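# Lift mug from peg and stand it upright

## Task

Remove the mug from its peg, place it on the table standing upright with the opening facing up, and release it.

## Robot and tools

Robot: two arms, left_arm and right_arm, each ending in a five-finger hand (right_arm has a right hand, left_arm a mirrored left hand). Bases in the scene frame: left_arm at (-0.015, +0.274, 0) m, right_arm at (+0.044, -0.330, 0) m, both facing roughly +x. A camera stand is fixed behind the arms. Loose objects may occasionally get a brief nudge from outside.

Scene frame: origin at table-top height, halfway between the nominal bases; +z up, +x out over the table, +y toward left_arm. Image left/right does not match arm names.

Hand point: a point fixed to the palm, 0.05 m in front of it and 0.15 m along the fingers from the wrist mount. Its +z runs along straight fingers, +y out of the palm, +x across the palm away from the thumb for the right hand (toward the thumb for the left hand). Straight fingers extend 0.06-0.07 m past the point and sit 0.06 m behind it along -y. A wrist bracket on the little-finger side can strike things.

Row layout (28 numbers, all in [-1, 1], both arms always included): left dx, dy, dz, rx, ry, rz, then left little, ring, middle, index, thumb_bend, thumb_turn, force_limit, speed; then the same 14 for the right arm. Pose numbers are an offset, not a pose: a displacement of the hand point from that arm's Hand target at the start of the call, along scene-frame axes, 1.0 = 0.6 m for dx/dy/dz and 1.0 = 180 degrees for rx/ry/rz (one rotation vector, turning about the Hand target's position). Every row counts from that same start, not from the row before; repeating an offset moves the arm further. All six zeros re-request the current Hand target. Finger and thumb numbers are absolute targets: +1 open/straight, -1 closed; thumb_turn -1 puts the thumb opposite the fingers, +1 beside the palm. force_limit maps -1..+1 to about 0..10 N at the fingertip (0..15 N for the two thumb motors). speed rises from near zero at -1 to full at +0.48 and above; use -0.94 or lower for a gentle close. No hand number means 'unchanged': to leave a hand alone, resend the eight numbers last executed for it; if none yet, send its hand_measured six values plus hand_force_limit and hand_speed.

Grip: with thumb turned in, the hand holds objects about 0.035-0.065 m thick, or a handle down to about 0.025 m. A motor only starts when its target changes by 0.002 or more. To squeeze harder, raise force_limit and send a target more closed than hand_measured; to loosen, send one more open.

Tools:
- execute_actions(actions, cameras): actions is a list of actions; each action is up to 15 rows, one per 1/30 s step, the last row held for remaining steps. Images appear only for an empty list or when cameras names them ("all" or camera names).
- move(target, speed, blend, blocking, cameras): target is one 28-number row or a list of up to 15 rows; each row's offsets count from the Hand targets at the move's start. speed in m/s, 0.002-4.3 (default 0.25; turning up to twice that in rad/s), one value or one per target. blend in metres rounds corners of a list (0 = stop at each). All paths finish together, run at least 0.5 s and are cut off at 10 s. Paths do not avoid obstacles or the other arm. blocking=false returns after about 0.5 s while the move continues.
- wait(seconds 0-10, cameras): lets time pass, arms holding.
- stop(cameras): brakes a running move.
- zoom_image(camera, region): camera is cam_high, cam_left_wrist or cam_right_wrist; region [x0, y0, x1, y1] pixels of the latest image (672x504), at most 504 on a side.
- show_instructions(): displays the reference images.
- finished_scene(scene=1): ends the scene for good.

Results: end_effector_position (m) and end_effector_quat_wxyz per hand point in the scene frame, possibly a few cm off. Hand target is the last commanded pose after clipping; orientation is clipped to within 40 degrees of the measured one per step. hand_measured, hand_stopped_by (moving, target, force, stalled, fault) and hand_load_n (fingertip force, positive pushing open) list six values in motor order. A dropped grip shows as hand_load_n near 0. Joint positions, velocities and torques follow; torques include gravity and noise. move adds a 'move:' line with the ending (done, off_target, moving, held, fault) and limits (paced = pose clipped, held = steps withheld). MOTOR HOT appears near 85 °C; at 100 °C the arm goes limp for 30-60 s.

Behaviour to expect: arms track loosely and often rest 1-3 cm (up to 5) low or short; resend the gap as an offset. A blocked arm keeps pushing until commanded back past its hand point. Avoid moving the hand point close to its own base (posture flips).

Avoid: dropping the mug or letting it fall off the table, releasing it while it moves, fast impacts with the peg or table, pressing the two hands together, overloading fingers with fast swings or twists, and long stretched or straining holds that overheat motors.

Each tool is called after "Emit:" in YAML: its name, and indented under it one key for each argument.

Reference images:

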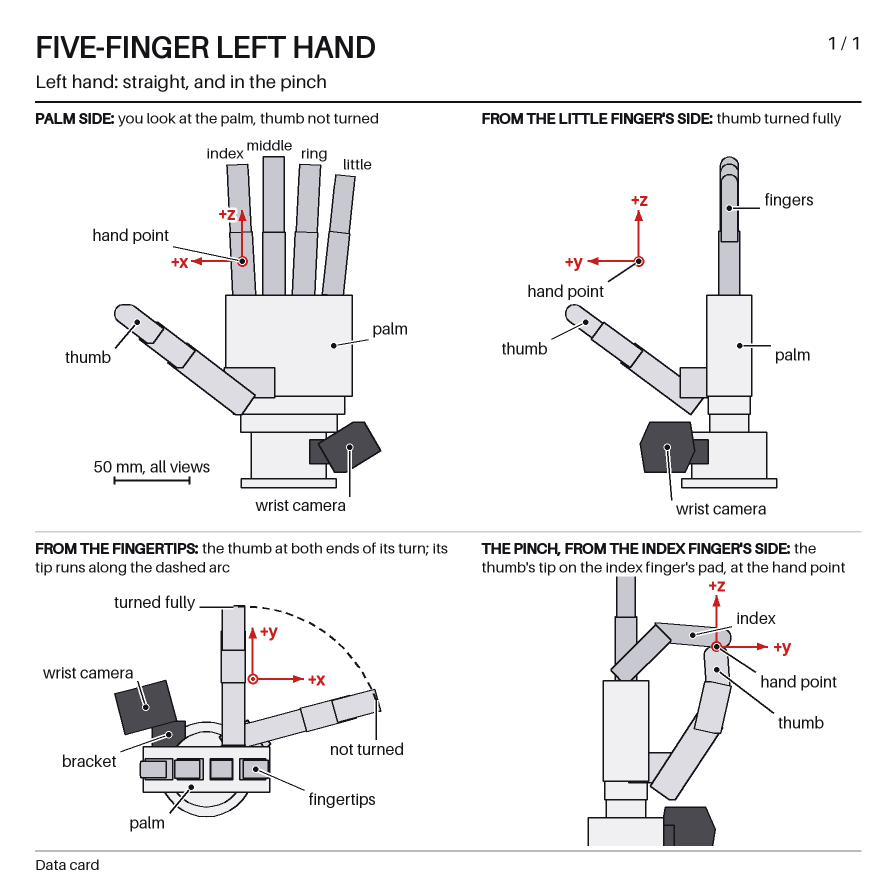

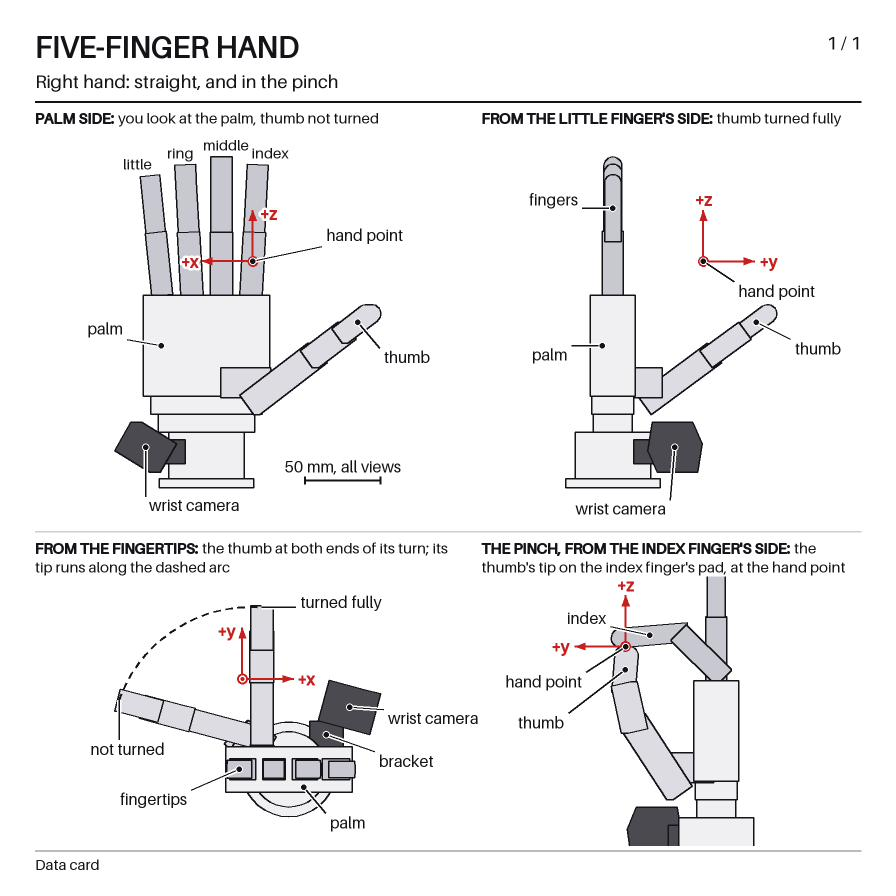

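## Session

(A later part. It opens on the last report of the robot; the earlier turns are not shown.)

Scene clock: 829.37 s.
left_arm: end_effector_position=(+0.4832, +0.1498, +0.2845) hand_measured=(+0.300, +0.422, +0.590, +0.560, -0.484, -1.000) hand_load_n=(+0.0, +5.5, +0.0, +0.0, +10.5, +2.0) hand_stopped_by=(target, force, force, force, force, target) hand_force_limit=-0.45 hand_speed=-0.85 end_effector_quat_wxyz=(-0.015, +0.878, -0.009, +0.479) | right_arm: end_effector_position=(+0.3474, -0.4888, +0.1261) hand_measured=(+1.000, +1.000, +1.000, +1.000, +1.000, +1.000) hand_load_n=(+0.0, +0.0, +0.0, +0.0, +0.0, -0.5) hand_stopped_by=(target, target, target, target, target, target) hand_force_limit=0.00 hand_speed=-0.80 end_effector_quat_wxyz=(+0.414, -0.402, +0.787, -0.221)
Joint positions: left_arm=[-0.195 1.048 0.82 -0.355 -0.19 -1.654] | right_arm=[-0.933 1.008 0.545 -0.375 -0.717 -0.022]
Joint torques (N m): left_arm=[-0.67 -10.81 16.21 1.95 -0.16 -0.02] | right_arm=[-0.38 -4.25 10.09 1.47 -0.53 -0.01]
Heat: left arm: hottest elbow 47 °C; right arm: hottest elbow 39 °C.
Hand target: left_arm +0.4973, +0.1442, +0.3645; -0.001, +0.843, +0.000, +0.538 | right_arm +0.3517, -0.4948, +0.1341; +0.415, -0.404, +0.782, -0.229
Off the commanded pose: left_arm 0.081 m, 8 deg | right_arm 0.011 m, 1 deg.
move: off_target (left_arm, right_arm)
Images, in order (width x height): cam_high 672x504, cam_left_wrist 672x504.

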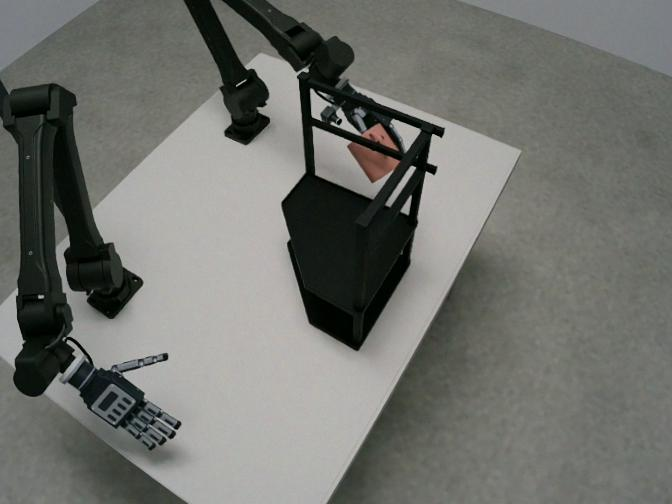

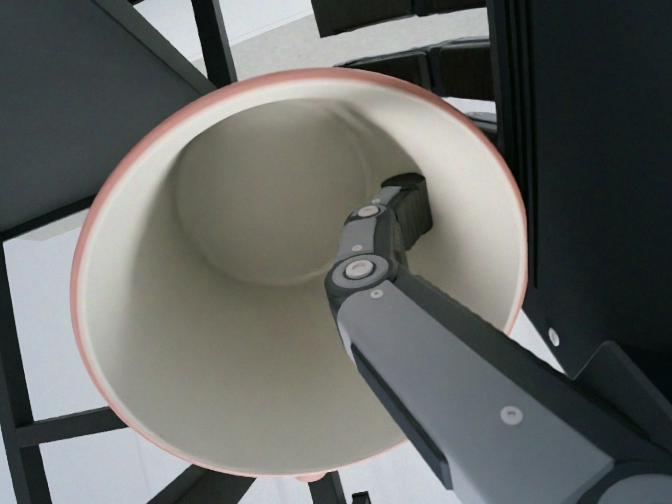

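Emit:
move:
  target: [0.0, 0.025, 0.004, 0, 0, 0, 0.3, 0.2, 0.2, 0.2, -0.9, -1, -0.45, -0.85, 0, 0, 0, 0, 0, 0, 1, 1, 1, 1, 1, 1, 0, -0.8]
  speed: 0.04
  cameras: ["cam_left_wrist", "cam_high"]

Emit:
zoom_image:
  camera: "cam_high"
  region: [340, 110, 410, 180]

Scene clock: 836.80 s.
left_arm: end_effector_position=(+0.4813, +0.1587, +0.2894) hand_measured=(+0.300, +0.422, +0.590, +0.560, -0.484, -1.000) hand_load_n=(+0.0, +6.0, +0.0, +0.0, +11.0, +2.0) hand_stopped_by=(target, force, force, force, force, target) hand_force_limit=-0.45 hand_speed=-0.85 end_effector_quat_wxyz=(-0.012, +0.877, -0.011, +0.481) | right_arm: end_effector_position=(+0.3474, -0.4888, +0.1261) hand_measured=(+1.000, +1.000, +1.000, +1.000, +1.000, +1.000) hand_load_n=(-0.5, +0.0, +0.0, +0.0, +0.0, +0.0) hand_stopped_by=(target, target, target, target, target, target) hand_force_limit=0.00 hand_speed=-0.80 end_effector_quat_wxyz=(+0.414, -0.402, +0.787, -0.221)
Joint positions: left_arm=[-0.165 1.033 0.821 -0.363 -0.159 -1.636] | right_arm=[-0.933 1.008 0.545 -0.375 -0.717 -0.022]
Joint torques (N m): left_arm=[0.56 -10.17 16.27 2 0.21 0.02] | right_arm=[-0.73 -4.25 10.09 1.44 -0.54 0.02]
Heat: left arm: hottest elbow 47 °C; right arm: hottest elbow 39 °C.
Hand target: left_arm +0.4974, +0.1593, +0.3672; -0.001, +0.843, +0.000, +0.538 | right_arm +0.3517, -0.4948, +0.1341; +0.415, -0.404, +0.782, -0.229
Off the commanded pose: left_arm 0.079 m, 8 deg | right_arm 0.011 m, 1 deg.
move: off_target (left_arm, right_arm)
Images, in order (width x height): cam_high 672x504, cam_left_wrist 672x504.

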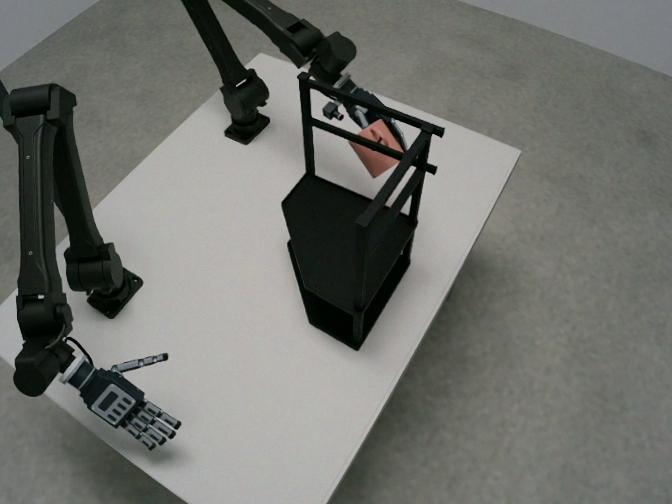

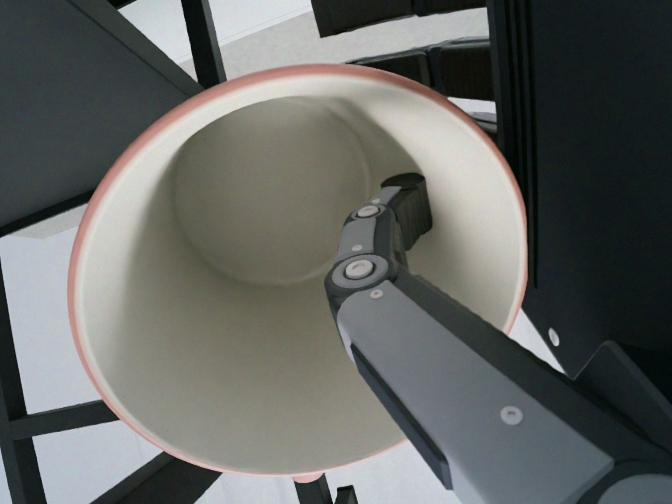

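Scaled by 7.200 from the camera's 672x504 image, which has a finer 960x720 frame.

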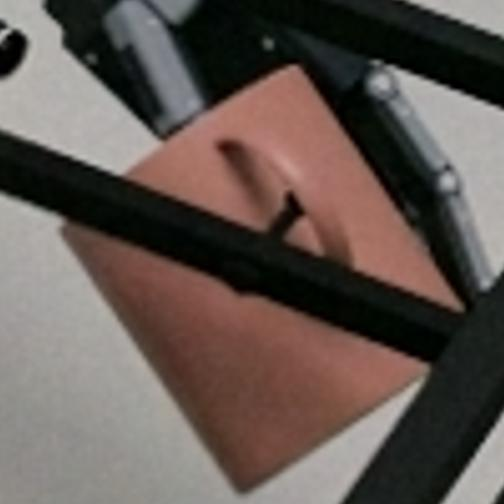

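Emit:
move:
  target: [0.0, 0.033, 0.0, 0, 0, 0, 0.3, 0.2, 0.2, 0.2, -0.9, -1, -0.45, -0.85, 0, 0, 0, 0, 0, 0, 1, 1, 1, 1, 1, 1, 0, -0.8]
  speed: 0.05
  cameras: ["cam_high"]

Emit:
zoom_image:
  camera: "cam_high"
  region: [340, 100, 420, 180]

Scene clock: 841.07 s.
left_arm: end_effector_position=(+0.4825, +0.1774, +0.2922) hand_measured=(+0.300, +0.422, +0.590, +0.560, -0.484, -1.000) hand_load_n=(+0.0, +6.0, +0.0, +0.0, +11.0, +1.5) hand_stopped_by=(target, force, force, force, force, target) hand_force_limit=-0.45 hand_speed=-0.85 end_effector_quat_wxyz=(-0.008, +0.876, -0.008, +0.481) | right_arm: end_effector_position=(+0.3474, -0.4888, +0.1261) hand_measured=(+1.000, +1.000, +1.000, +1.000, +1.000, +1.000) hand_load_n=(+0.0, +0.0, +0.0, +0.0, +0.0, +0.0) hand_stopped_by=(target, target, target, target, target, target) hand_force_limit=0.00 hand_speed=-0.80 end_effector_quat_wxyz=(+0.414, -0.402, +0.787, -0.221)
Joint positions: left_arm=[-0.105 1.026 0.821 -0.364 -0.105 -1.611] | right_arm=[-0.933 1.008 0.545 -0.375 -0.717 -0.022]
Joint torques (N m): left_arm=[0.44 -9.99 15.97 2.07 0.26 0.02] | right_arm=[-0.5 -4.37 10 1.39 -0.54 0]
Heat: left arm: hottest elbow 47 °C; right arm: hottest elbow 39 °C.
Hand target: left_arm +0.4974, +0.1790, +0.3671; +0.000, +0.843, +0.000, +0.538 | right_arm +0.3517, -0.4948, +0.1341; +0.415, -0.404, +0.782, -0.229
Off the commanded pose: left_arm 0.076 m, 8 deg | right_arm 0.011 m, 1 deg.
move: off_target (left_arm, right_arm)
Images, in order (width x height): cam_high 672x504.

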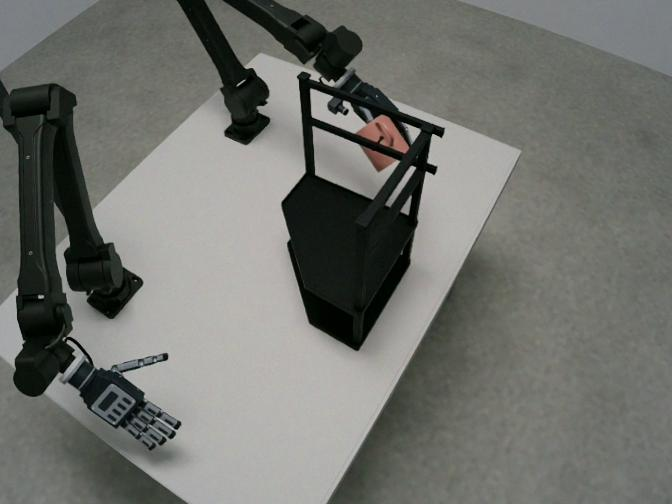

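Scaled by 6.300 from the camera's 672x504 image, which has a finer 960x720 frame.

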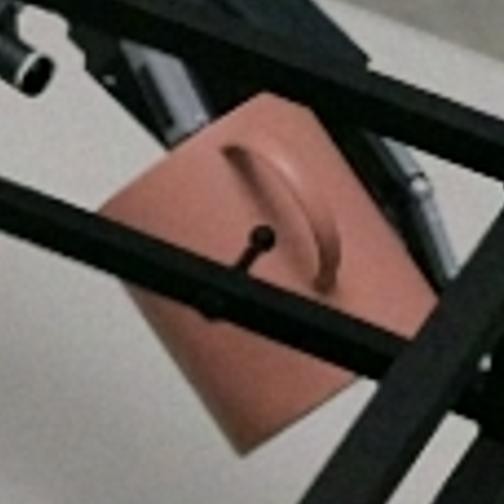

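Emit:
move:
  target: [-0.033, 0.133, -0.03, 0, 0, 0, 0.3, 0.2, 0.2, 0.2, -0.9, -1, -0.45, -0.85, 0, 0, 0, 0, 0, 0, 1, 1, 1, 1, 1, 1, 0, -0.8]
  speed: 0.08
  cameras: ["cam_high", "cam_left_wrist"]

Scene clock: 888.07 s.
left_arm: end_effector_position=(+0.4758, +0.2561, +0.3058) hand_measured=(+0.300, +0.422, +0.590, +0.560, -0.484, -1.000) hand_load_n=(+0.0, +6.0, +0.5, +0.0, +11.0, +1.5) hand_stopped_by=(target, force, force, force, force, target) hand_force_limit=-0.45 hand_speed=-0.85 end_effector_quat_wxyz=(+0.003, +0.870, +0.001, +0.494) | right_arm: end_effector_position=(+0.3474, -0.4888, +0.1261) hand_measured=(+1.000, +1.000, +1.000, +1.000, +1.000, +1.000) hand_load_n=(-0.5, +0.5, +0.0, +0.0, +0.0, +0.0) hand_stopped_by=(target, target, target, target, target, target) hand_force_limit=0.00 hand_speed=-0.80 end_effector_quat_wxyz=(+0.414, -0.402, +0.787, -0.221)
Joint positions: left_arm=[0.15 0.994 0.815 -0.363 0.123 -1.503] | right_arm=[-0.933 1.008 0.545 -0.375 -0.717 -0.022]
Joint torques (N m): left_arm=[0.38 -9.93 11.32 3.02 0.47 0] | right_arm=[-0.79 -4.31 10.02 1.52 -0.53 0.01]
Motor temperatures (°C): left_arm=[27 27 49 23 26 23] | right_arm=[22 24 39 25 26 25]
Heat: left arm: hottest elbow 49 °C; right arm: hottest elbow 39 °C.
Hand target: left_arm +0.4776, +0.2588, +0.3491; +0.000, +0.843, +0.000, +0.538 | right_arm +0.3517, -0.4948, +0.1341; +0.415, -0.404, +0.782, -0.229
Off the commanded pose: left_arm 0.043 m, 6 deg | right_arm 0.011 m, 1 deg.
move: off_target (left_arm, right_arm)
Images, in order (width x height): cam_high 672x504, cam_left_wrist 672x504.

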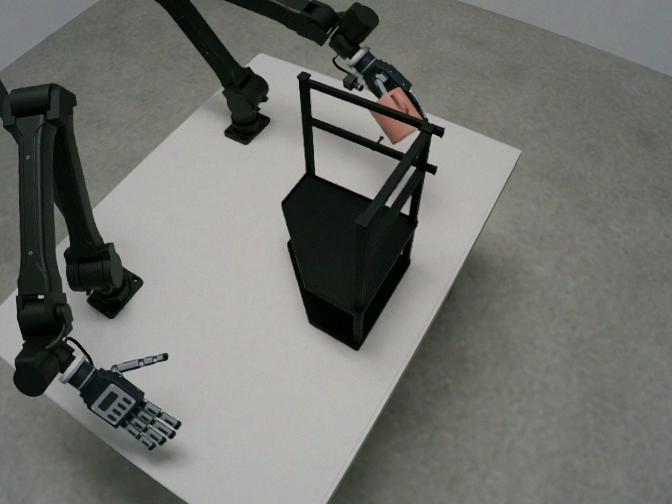

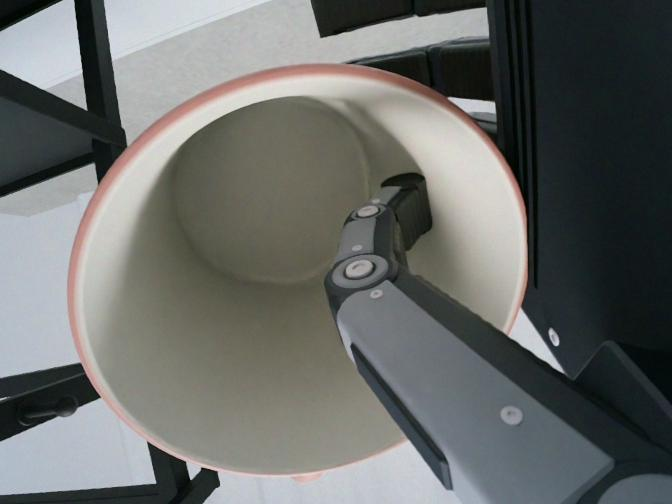

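Emit:
move:
  target: [-0.096, 0.1187, -0.2, 0.1156, 0.3888, 0.0826, 0.3, 0.2, 0.2, 0.2, -0.9, -1, -0.45, -0.85, 0, 0, 0, 0, 0, 0, 1, 1, 1, 1, 1, 1, 0, -0.8]
  speed: 0.12
  cameras: ["cam_high", "cam_left_wrist"]

Scene clock: 899.87 s.
left_arm: end_effector_position=(+0.4000, +0.3311, +0.2001) hand_measured=(+0.300, +0.422, +0.590, +0.560, -0.484, -1.000) hand_load_n=(+0.0, +2.5, +0.0, +2.0, +11.0, +3.0) hand_stopped_by=(target, force, force, force, force, target) hand_force_limit=-0.45 hand_speed=-0.85 end_effector_quat_wxyz=(-0.202, +0.976, +0.002, -0.084) | right_arm: end_effector_position=(+0.3474, -0.4888, +0.1261) hand_measured=(+1.000, +1.000, +1.000, +1.000, +1.000, +1.000) hand_load_n=(+0.0, +0.0, +0.0, +0.0, +0.0, +0.0) hand_stopped_by=(target, target, target, target, target, target) hand_force_limit=0.00 hand_speed=-0.80 end_effector_quat_wxyz=(+0.414, -0.402, +0.787, -0.221)
Joint positions: left_arm=[0.094 1.468 1.372 -1.619 -0.418 -1.523] | right_arm=[-0.933 1.008 0.545 -0.375 -0.717 -0.022]
Joint torques (N m): left_arm=[-0.97 -12.98 13.37 -0.46 -0.57 -0.04] | right_arm=[-0.67 -4.31 10.15 1.47 -0.52 0]
Heat: left arm: hottest elbow 48 °C; right arm: hottest elbow 39 °C.
Hand target: left_arm +0.4199, +0.3300, +0.2291; -0.208, +0.977, +0.011, -0.051 | right_arm +0.3517, -0.4948, +0.1341; +0.415, -0.404, +0.782, -0.229
Off the commanded pose: left_arm 0.035 m, 4 deg | right_arm 0.011 m, 1 deg.
move: off_target (left_arm, right_arm)
Images, in order (width x height): cam_high 672x504, cam_left_wrist 672x504.

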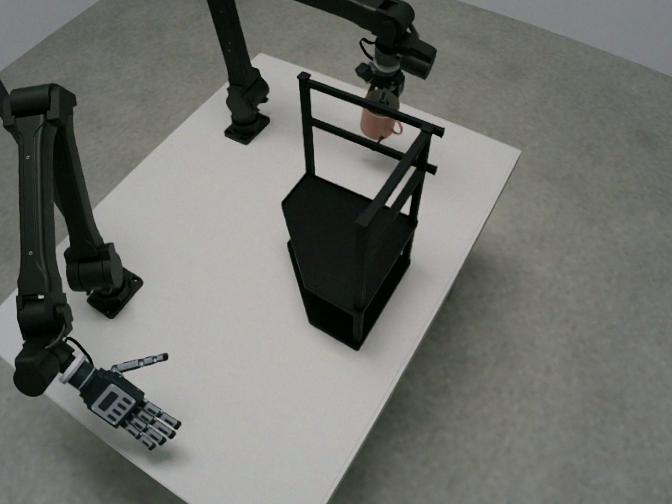

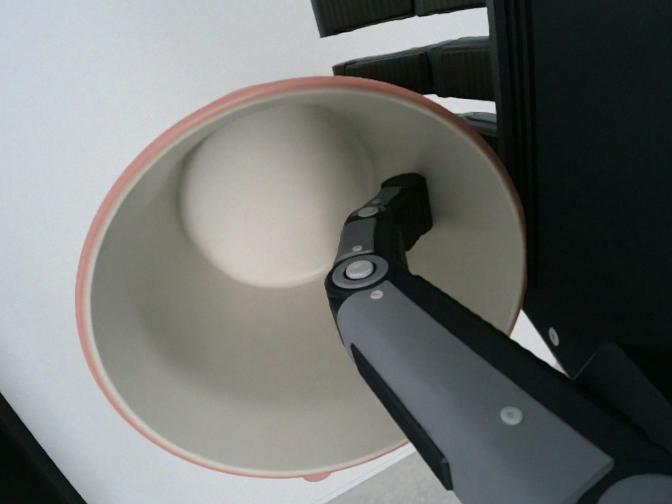

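Emit:
zoom_image:
  camera: "cam_high"
  region: [340, 60, 440, 160]

Scaled by 5.040 from the camera's 672x504 image, which has a finer 960x720 frame.

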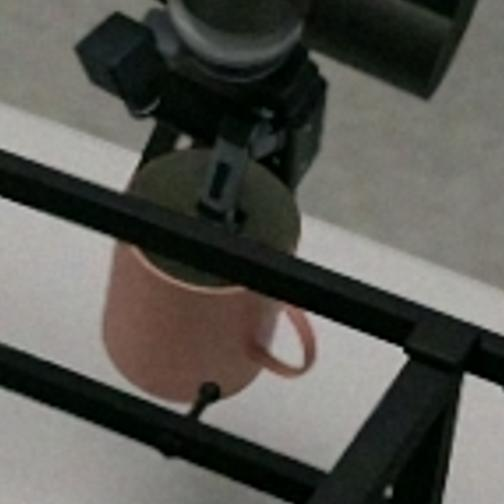

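Emit:
move:
  target: [0.0, 0.0, -0.155, 0.0333, -0.0278, 0.0, 0.3, 0.2, 0.2, 0.2, -0.9, -1, -0.45, -0.85, 0, 0, 0, 0, 0, 0, 1, 1, 1, 1, 1, 1, 0, -0.8]
  speed: 0.1
  cameras: ["cam_high", "cam_left_wrist"]

Emit:
zoom_image:
  camera: "cam_high"
  region: [330, 70, 430, 170]

Scene clock: 952.03 s.
left_arm: end_effector_position=(+0.4103, +0.3318, +0.1206) hand_measured=(+0.300, +0.422, +0.590, +0.560, -0.484, -1.000) hand_load_n=(+0.0, +2.5, +0.0, +1.5, +10.5, +3.0) hand_stopped_by=(target, force, force, force, force, target) hand_force_limit=-0.45 hand_speed=-0.85 end_effector_quat_wxyz=(-0.254, +0.967, +0.013, -0.034) | right_arm: end_effector_position=(+0.3474, -0.4888, +0.1261) hand_measured=(+1.000, +1.000, +1.000, +1.000, +1.000, +1.000) hand_load_n=(+0.0, +0.0, +0.0, +0.0, +0.0, +0.0) hand_stopped_by=(target, target, target, target, target, target) hand_force_limit=0.00 hand_speed=-0.80 end_effector_quat_wxyz=(+0.414, -0.402, +0.787, -0.221)
Joint positions: left_arm=[0.045 1.468 1.149 -1.315 -0.514 -1.58] | right_arm=[-0.933 1.008 0.545 -0.375 -0.717 -0.022]
Joint torques (N m): left_arm=[-0.91 -14.1 8.8 0.36 -0.74 -0.07] | right_arm=[-0.85 -4.66 10.11 1.5 -0.54 0]
Motor temperatures (°C): left_arm=[27 29 44 23 26 23] | right_arm=[22 24 40 25 26 25]
Heat: left arm: hottest elbow 44 °C; right arm: hottest elbow 40 °C.
Hand target: left_arm +0.4200, +0.3300, +0.1361; -0.258, +0.966, +0.023, -0.008 | right_arm +0.3517, -0.4948, +0.1341; +0.415, -0.404, +0.782, -0.229
Off the commanded pose: left_arm 0.018 m, 3 deg | right_arm 0.011 m, 1 deg.
move: off_target (left_arm, right_arm)
Images, in order (width x height): cam_high 672x504, cam_left_wrist 672x504.

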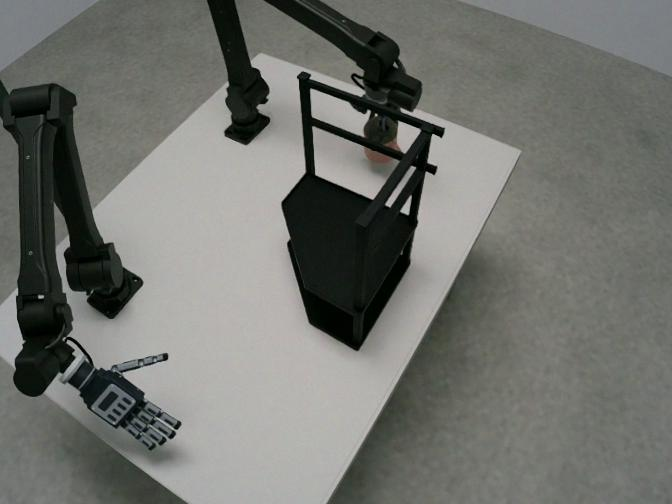

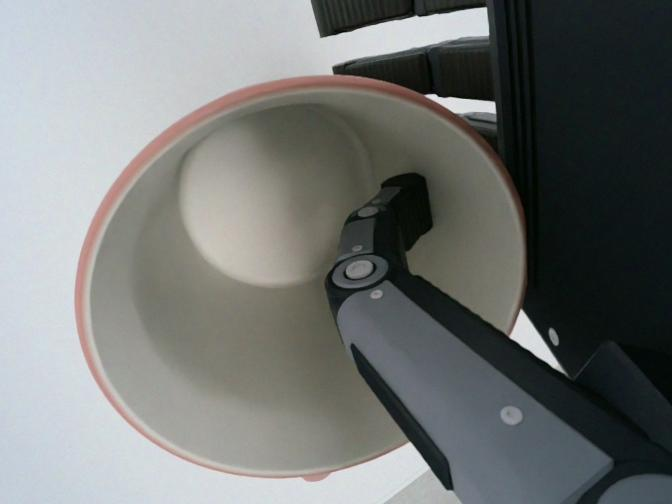

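Scaled by 5.040 from the camera's 672x504 image, which has a finer 960x720 frame.

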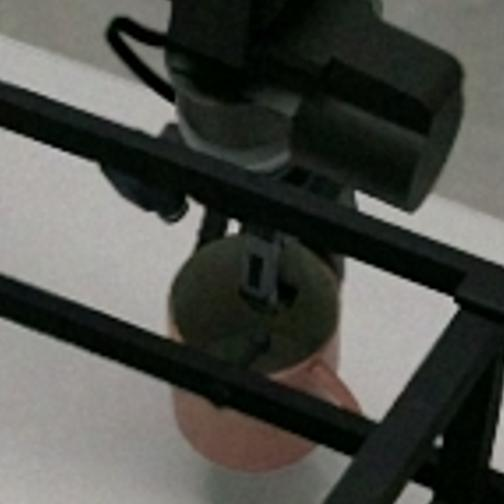

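Emit:
move:
  target: [0.0, 0.0, -0.085, 0, 0, 0.0, 0.3, 0.2, 0.2, 0.2, -0.9, -1, -0.45, -0.85, 0, 0, 0, 0, 0, 0, 1, 1, 1, 1, 1, 1, 0, -0.8]
  speed: 0.06
  cameras: ["cam_high", "cam_left_wrist"]

Emit:
zoom_image:
  camera: "cam_high"
  region: [330, 90, 430, 190]

Scene clock: 964.93 s.
left_arm: end_effector_position=(+0.4091, +0.3318, +0.0762) hand_measured=(+0.300, +0.422, +0.590, +0.560, -0.484, -1.000) hand_load_n=(+0.0, +3.0, +0.0, +1.5, +11.0, +2.5) hand_stopped_by=(target, force, force, force, force, target) hand_force_limit=-0.45 hand_speed=-0.85 end_effector_quat_wxyz=(-0.254, +0.967, +0.015, -0.026) | right_arm: end_effector_position=(+0.3474, -0.4888, +0.1261) hand_measured=(+1.000, +1.000, +1.000, +1.000, +1.000, +1.000) hand_load_n=(+0.0, +0.0, +0.0, +0.0, +0.0, +0.0) hand_stopped_by=(target, target, target, target, target, target) hand_force_limit=0.00 hand_speed=-0.80 end_effector_quat_wxyz=(+0.414, -0.402, +0.787, -0.221)
Joint positions: left_arm=[0.045 1.499 1.058 -1.177 -0.514 -1.581] | right_arm=[-0.933 1.008 0.545 -0.375 -0.717 -0.022]
Joint torques (N m): left_arm=[-0.97 -12.86 8.5 0.44 -0.74 -0.07] | right_arm=[-0.62 -4.42 10.14 1.47 -0.53 0]
Heat: left arm: hottest elbow 43 °C; right arm: hottest elbow 40 °C.
Hand target: left_arm +0.4199, +0.3301, +0.0851; -0.258, +0.966, +0.023, -0.008 | right_arm +0.3517, -0.4948, +0.1341; +0.415, -0.404, +0.782, -0.229
Off the commanded pose: left_arm 0.014 m, 2 deg | right_arm 0.011 m, 1 deg.
move: off_target (left_arm, right_arm)
Images, in order (width x height): cam_high 672x504, cam_left_wrist 672x504.

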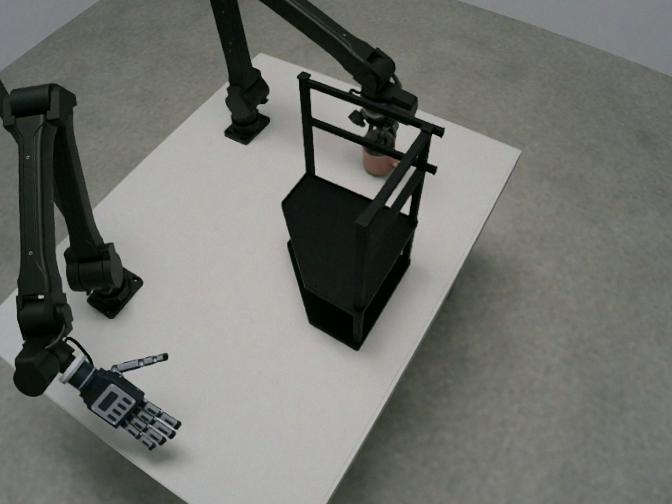

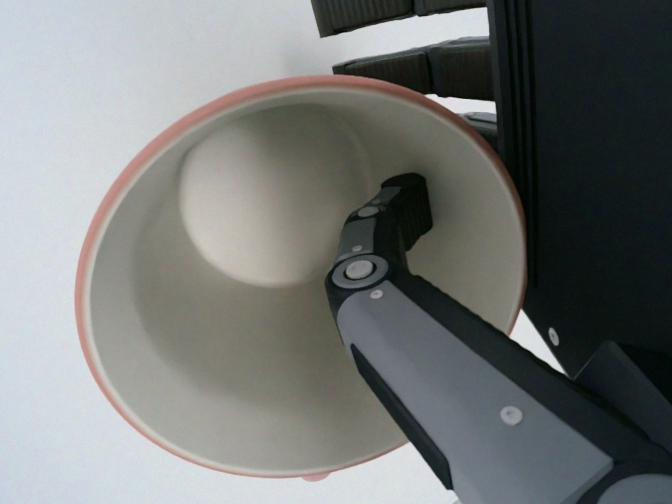

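Scaled by 5.040 from the camera's 672x504 image, which has a finer 960x720 frame.

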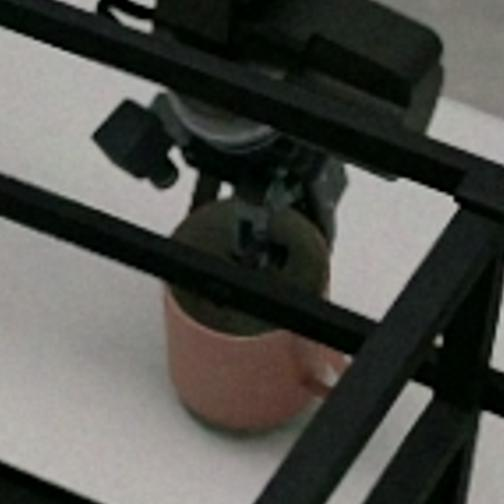

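Emit:
move:
  target: [0.0, 0.0, -0.025, 0, 0, 0.0, 0.3, 0.2, 0.2, 0.2, -0.9, -1, -0.45, -0.85, 0, 0, 0, 0, 0, 0, 1, 1, 1, 1, 1, 1, 0, -0.8]
  speed: 0.04
  cameras: ["cam_left_wrist", "cam_high"]

Emit:
zoom_image:
  camera: "cam_high"
  region: [340, 110, 420, 190]

Scene clock: 972.97 s.
left_arm: end_effector_position=(+0.4102, +0.3320, +0.0649) hand_measured=(+0.300, +0.422, +0.590, +0.560, -0.484, -1.000) hand_load_n=(+0.0, +3.0, +0.0, +0.5, +10.5, +2.5) hand_stopped_by=(target, force, force, force, force, target) hand_force_limit=-0.45 hand_speed=-0.85 end_effector_quat_wxyz=(-0.255, +0.967, +0.016, -0.023) | right_arm: end_effector_position=(+0.3474, -0.4888, +0.1261) hand_measured=(+1.000, +1.000, +1.000, +1.000, +1.000, +1.000) hand_load_n=(+0.0, +0.0, +0.0, +0.0, +0.0, +0.0) hand_stopped_by=(target, target, target, target, target, target) hand_force_limit=0.00 hand_speed=-0.80 end_effector_quat_wxyz=(+0.414, -0.402, +0.787, -0.221)
Joint positions: left_arm=[0.045 1.512 1.038 -1.139 -0.516 -1.582] | right_arm=[-0.933 1.008 0.545 -0.375 -0.717 -0.022]
Joint torques (N m): left_arm=[-0.91 -12.4 8.1 0.57 -0.68 -0.06] | right_arm=[-0.5 -4.31 10.09 1.43 -0.53 0.01]
Heat: left arm: hottest elbow 42 °C; right arm: hottest elbow 40 °C.
Hand target: left_arm +0.4199, +0.3300, +0.0700; -0.258, +0.966, +0.023, -0.008 | right_arm +0.3517, -0.4948, +0.1341; +0.415, -0.404, +0.782, -0.229
Off the commanded pose: left_arm 0.011 m, 2 deg | right_arm 0.011 m, 1 deg.
move: off_target (left_arm, right_arm)
Images, in order (width x height): cam_high 672x504, cam_left_wrist 672x504.

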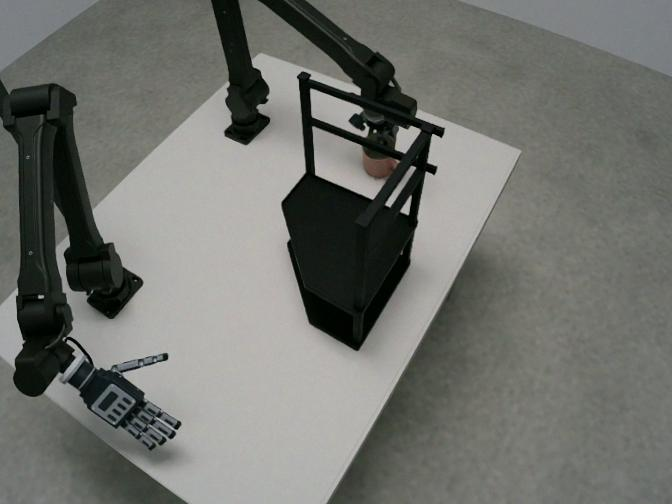

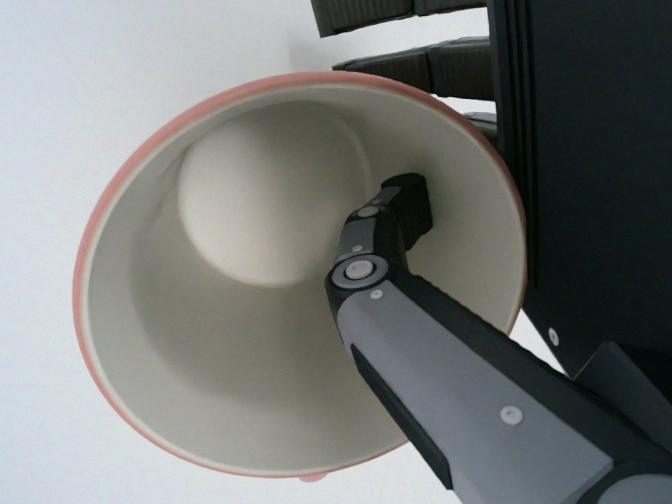

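Scaled by 6.300 from the camera's 672x504 image, which has a finer 960x720 frame.

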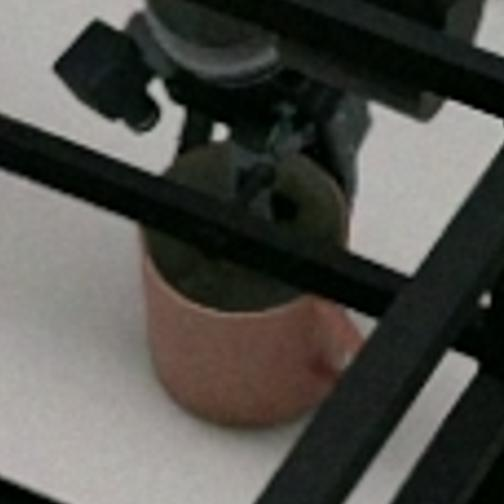

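Emit:
move:
  target: [0.0, 0.0, -0.012, 0, 0, 0.0, 0.3, 0.2, 0.2, 0.2, -0.9, -1, -0.45, -0.85, 0, 0, 0, 0, 0, 0, 1, 1, 1, 1, 1, 1, 0, -0.8]
  speed: 0.03
  cameras: ["cam_left_wrist", "cam_high"]

Emit:
zoom_image:
  camera: "cam_high"
  region: [340, 110, 420, 190]

Scene clock: 977.03 s.
left_arm: end_effector_position=(+0.4125, +0.3328, +0.0643) hand_measured=(+0.300, +0.422, +0.590, +0.560, -0.484, -1.000) hand_load_n=(+0.0, +4.0, +0.0, +0.0, +11.5, +2.0) hand_stopped_by=(target, force, force, force, force, target) hand_force_limit=-0.45 hand_speed=-0.85 end_effector_quat_wxyz=(-0.257, +0.966, +0.018, -0.018) | right_arm: end_effector_position=(+0.3474, -0.4888, +0.1261) hand_measured=(+1.000, +1.000, +1.000, +1.000, +1.000, +1.000) hand_load_n=(+0.0, +0.0, +0.0, +0.0, +0.0, -0.5) hand_stopped_by=(target, target, target, target, target, target) hand_force_limit=0.00 hand_speed=-0.80 end_effector_quat_wxyz=(+0.414, -0.402, +0.787, -0.221)
Joint positions: left_arm=[0.045 1.512 1.035 -1.126 -0.52 -1.582] | right_arm=[-0.933 1.008 0.545 -0.375 -0.717 -0.022]
Joint torques (N m): left_arm=[-0.91 -11.63 7.51 0.79 -0.53 -0.07] | right_arm=[-0.5 -4.25 10.1 1.52 -0.54 0]
Heat: left arm: hottest elbow 42 °C; right arm: hottest elbow 40 °C.
Hand target: left_arm +0.4199, +0.3300, +0.0628; -0.258, +0.966, +0.023, -0.008 | right_arm +0.3517, -0.4948, +0.1341; +0.415, -0.404, +0.782, -0.229
Off the commanded pose: left_arm 0.008 m, 1 deg | right_arm 0.011 m, 1 deg.
move: off_target (right_arm)
Images, in order (width x height): cam_high 672x504, cam_left_wrist 672x504.

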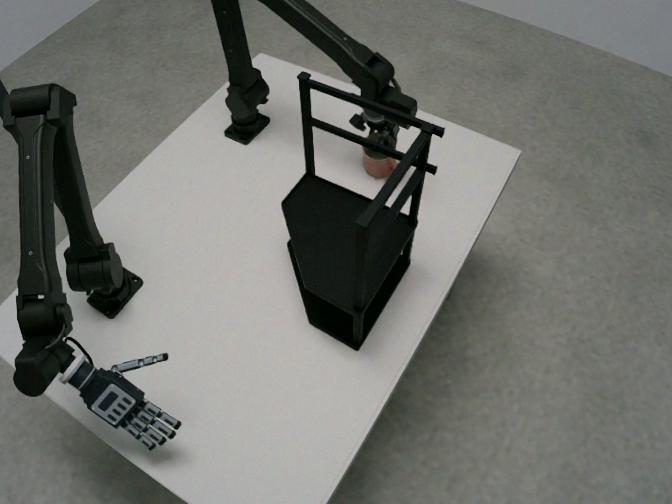

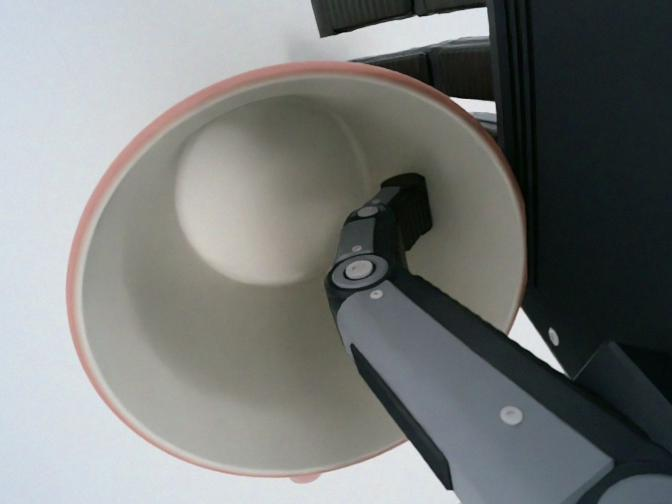

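Scaled by 6.300 from the camera's 672x504 image, which has a finer 960x720 frame.

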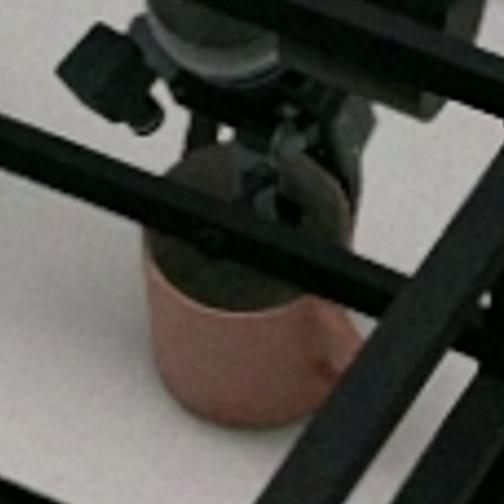

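Emit:
execute_actions:
  actions:
    - [[0,0,0,0,0,0,0.3,0.2,0.2,0.2,0.1,-1,-0.45,-0.85,0,0,0,0,0,0,1,1,1,1,1,1,0,-0.8]]
  cameras: ["cam_left_wrist", "cam_high"]

Emit:
zoom_image:
  camera: "cam_high"
  region: [340, 110, 420, 190]

Scene clock: 994.13 s.
left_arm: end_effector_position=(+0.4151, +0.3335, +0.0646) hand_measured=(+0.300, +0.422, +0.590, +0.560, +0.100, -1.000) hand_load_n=(+0.0, +0.0, +0.0, +0.0, +0.0, +0.0) hand_stopped_by=(target, force, force, force, target, target) hand_force_limit=-0.45 hand_speed=-0.85 end_effector_quat_wxyz=(-0.258, +0.966, +0.019, -0.013) | right_arm: end_effector_position=(+0.3474, -0.4888, +0.1261) hand_measured=(+1.000, +1.000, +1.000, +1.000, +1.000, +1.000) hand_load_n=(+0.0, +0.0, +0.0, +0.0, +0.0, +0.0) hand_stopped_by=(target, target, target, target, target, target) hand_force_limit=0.00 hand_speed=-0.80 end_effector_quat_wxyz=(+0.414, -0.402, +0.787, -0.221)
Joint positions: left_arm=[0.045 1.512 1.035 -1.116 -0.522 -1.583] | right_arm=[-0.933 1.008 0.545 -0.375 -0.717 -0.022]
Joint torques (N m): left_arm=[-0.91 -11.63 7.5 0.49 -0.41 -0.05] | right_arm=[-0.67 -4.42 10.04 1.48 -0.53 -0.01]
Heat: left arm: hottest elbow 40 °C; right arm: hottest elbow 40 °C.
Hand target: left_arm +0.4198, +0.3301, +0.0628; -0.258, +0.966, +0.023, -0.008 | right_arm +0.3517, -0.4948, +0.1341; +0.415, -0.404, +0.782, -0.229
Off the commanded pose: left_arm 0.006 m, 1 deg | right_arm 0.011 m, 1 deg.
Step readings (end_effector_position of left_arm | right_arm):
0: (+0.4125, +0.3328, +0.0643) | (+0.3474, -0.4888, +0.1261)
1: (+0.4125, +0.3328, +0.0643) | (+0.3474, -0.4888, +0.1261)
2: (+0.4125, +0.3328, +0.0643) | (+0.3474, -0.4888, +0.1261)
4: (+0.4126, +0.3329, +0.0643) | (+0.3474, -0.4888, +0.1261)
8: (+0.4137, +0.3331, +0.0644) | (+0.3474, -0.4888, +0.1261)
15: (+0.4151, +0.3335, +0.0646) | (+0.3474, -0.4888, +0.1261)
Images, in order (width x height): cam_high 672x504, cam_left_wrist 672x504.

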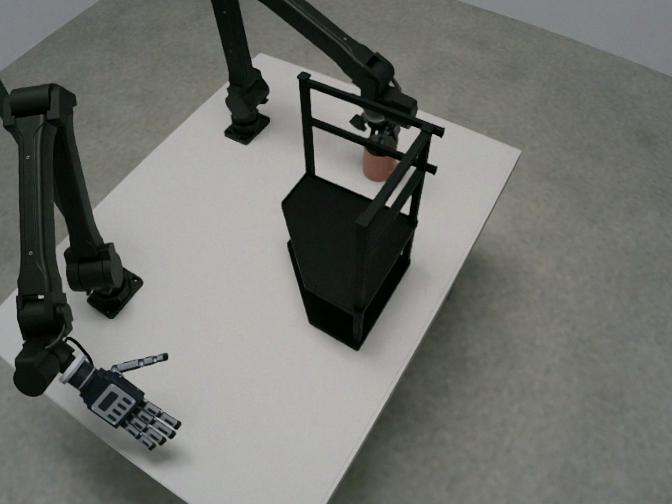

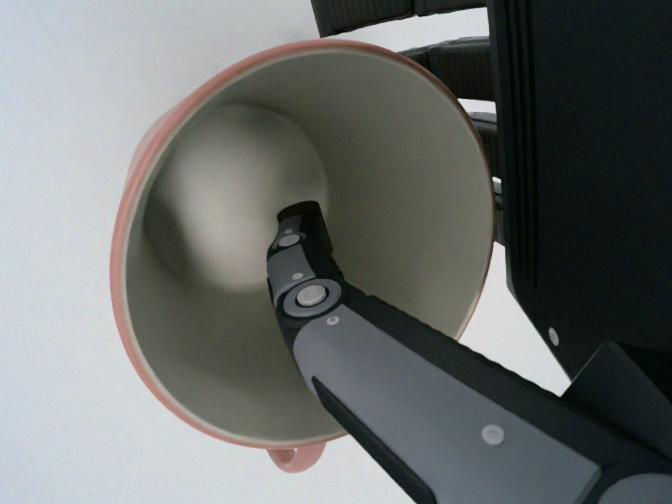

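Scaled by 6.300 from the camera's 672x504 image, which has a finer 960x720 frame.

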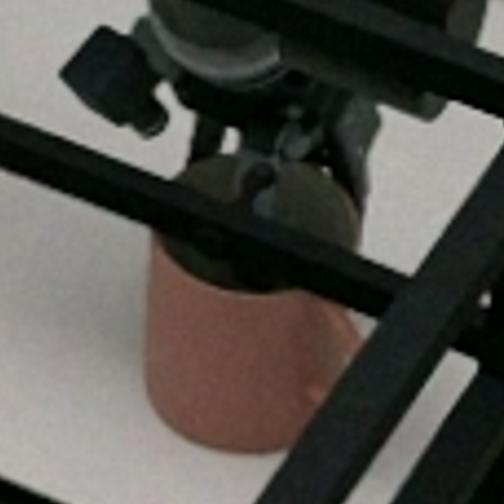

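Emit:
move:
  target: [0.0, 0.025, 0.0, 0, 0, 0.0, 0.3, 0.2, 0.2, 0.2, 0.1, -1, -0.45, -0.85, 0, 0, 0, 0, 0, 0, 1, 1, 1, 1, 1, 1, 0, -0.8]
  speed: 0.02
  cameras: ["cam_left_wrist", "cam_high"]

Emit:
zoom_image:
  camera: "cam_high"
  region: [340, 110, 420, 190]

Scene clock: 1001.83 s.
left_arm: end_effector_position=(+0.4189, +0.3416, +0.0650) hand_measured=(+0.300, +0.422, +0.590, +0.560, +0.100, -1.000) hand_load_n=(+0.0, +0.5, +0.0, +0.0, +0.0, +0.0) hand_stopped_by=(target, force, force, force, target, target) hand_force_limit=-0.45 hand_speed=-0.85 end_effector_quat_wxyz=(-0.258, +0.966, +0.025, -0.007) | right_arm: end_effector_position=(+0.3474, -0.4888, +0.1261) hand_measured=(+1.000, +1.000, +1.000, +1.000, +1.000, +1.000) hand_load_n=(+0.0, +0.0, +0.0, +0.0, +0.0, +0.0) hand_stopped_by=(target, target, target, target, target, target) hand_force_limit=0.00 hand_speed=-0.80 end_effector_quat_wxyz=(+0.414, -0.402, +0.787, -0.221)
Joint positions: left_arm=[0.064 1.512 1.035 -1.095 -0.522 -1.571] | right_arm=[-0.933 1.008 0.545 -0.375 -0.717 -0.022]
Joint torques (N m): left_arm=[0.5 -11.87 7.35 0.53 -0.44 0.27] | right_arm=[-0.62 -4.25 10.03 1.5 -0.52 0.02]
Motor temperatures (°C): left_arm=[27 28 39 23 26 23] | right_arm=[22 24 40 25 26 25]
Heat: left arm: hottest elbow 39 °C; right arm: hottest elbow 40 °C.
Hand target: left_arm +0.4199, +0.3451, +0.0628; -0.258, +0.966, +0.023, -0.008 | right_arm +0.3517, -0.4948, +0.1341; +0.415, -0.404, +0.782, -0.229
Off the commanded pose: left_arm 0.004 m, 0 deg | right_arm 0.011 m, 1 deg.
move: off_target (right_arm)
Images, in order (width x height): cam_high 672x504, cam_left_wrist 672x504.

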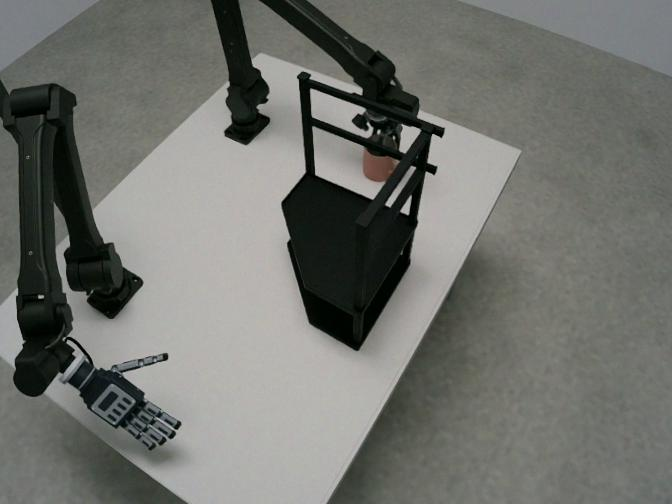

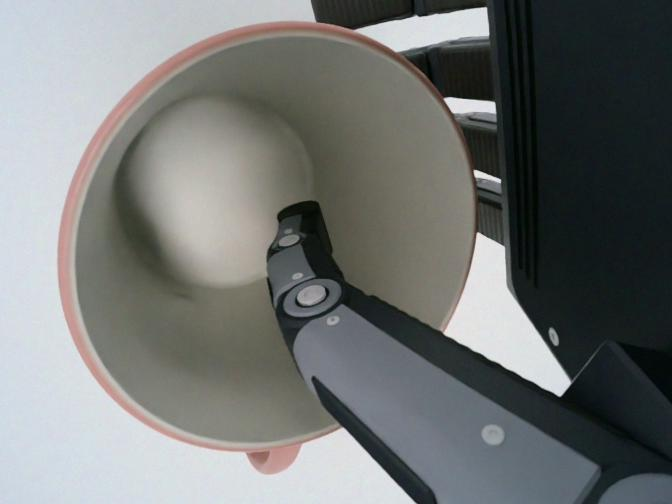

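Scaled by 6.300 from the camera's 672x504 image, which has a finer 960x720 frame.

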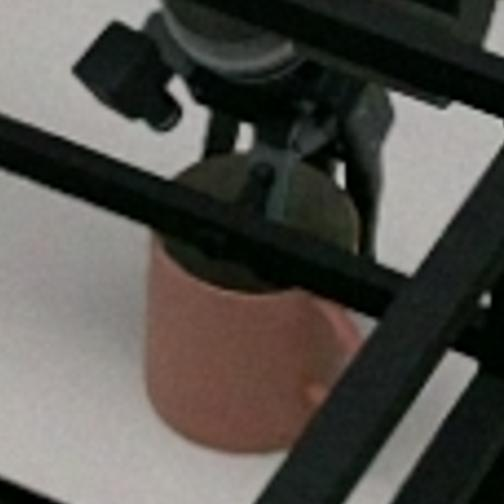

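Emit:
move:
  target: [0.0, 0.0, 0.1, 0, 0, 0.0, 0.3, 0.2, 0.2, 0.2, 0.1, -1, -0.45, -0.85, 0, 0, 0, 0, 0, 0, 1, 1, 1, 1, 1, 1, 0, -0.8]
  speed: 0.06
  cameras: ["cam_left_wrist", "cam_high"]

Scene clock: 1010.03 s.
left_arm: end_effector_position=(+0.4027, +0.3407, +0.0972) hand_measured=(+0.300, +0.422, +0.590, +0.560, +0.100, -1.000) hand_load_n=(+0.0, +0.0, -0.5, +0.0, +0.0, +0.0) hand_stopped_by=(target, force, force, force, target, target) hand_force_limit=-0.45 hand_speed=-0.85 end_effector_quat_wxyz=(-0.257, +0.966, +0.018, -0.033) | right_arm: end_effector_position=(+0.3474, -0.4888, +0.1261) hand_measured=(+1.000, +1.000, +1.000, +1.000, +1.000, +1.000) hand_load_n=(+0.0, +0.0, +0.0, +0.0, +0.0, +0.0) hand_stopped_by=(target, target, target, target, target, target) hand_force_limit=0.00 hand_speed=-0.80 end_effector_quat_wxyz=(+0.414, -0.402, +0.787, -0.221)
Joint positions: left_arm=[0.064 1.469 1.084 -1.239 -0.522 -1.57] | right_arm=[-0.933 1.008 0.545 -0.375 -0.717 -0.022]
Joint torques (N m): left_arm=[0.5 -13.45 11.38 -0.18 -0.46 0.28] | right_arm=[-0.38 -4.6 10.02 1.55 -0.53 -0.02]
Heat: left arm: hottest elbow 38 °C; right arm: hottest elbow 40 °C.
Hand target: left_arm +0.4200, +0.3451, +0.1230; -0.258, +0.966, +0.023, -0.008 | right_arm +0.3517, -0.4948, +0.1341; +0.415, -0.404, +0.782, -0.229
Off the commanded pose: left_arm 0.031 m, 3 deg | right_arm 0.011 m, 1 deg.
move: off_target (left_arm, right_arm)
Images, in order (width x height): cam_high 672x504, cam_left_wrist 672x504.

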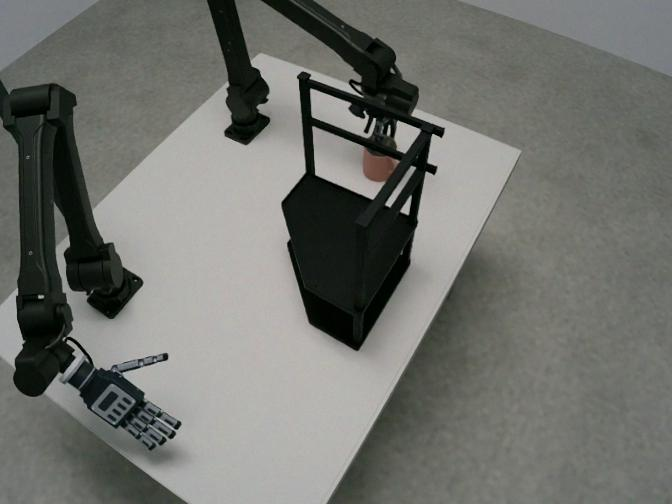

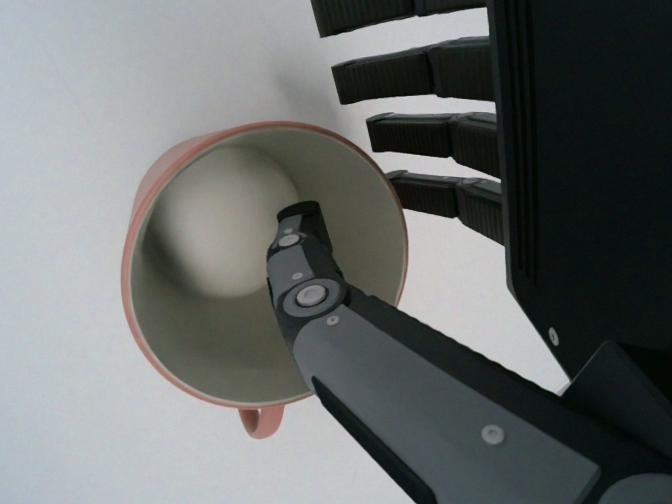

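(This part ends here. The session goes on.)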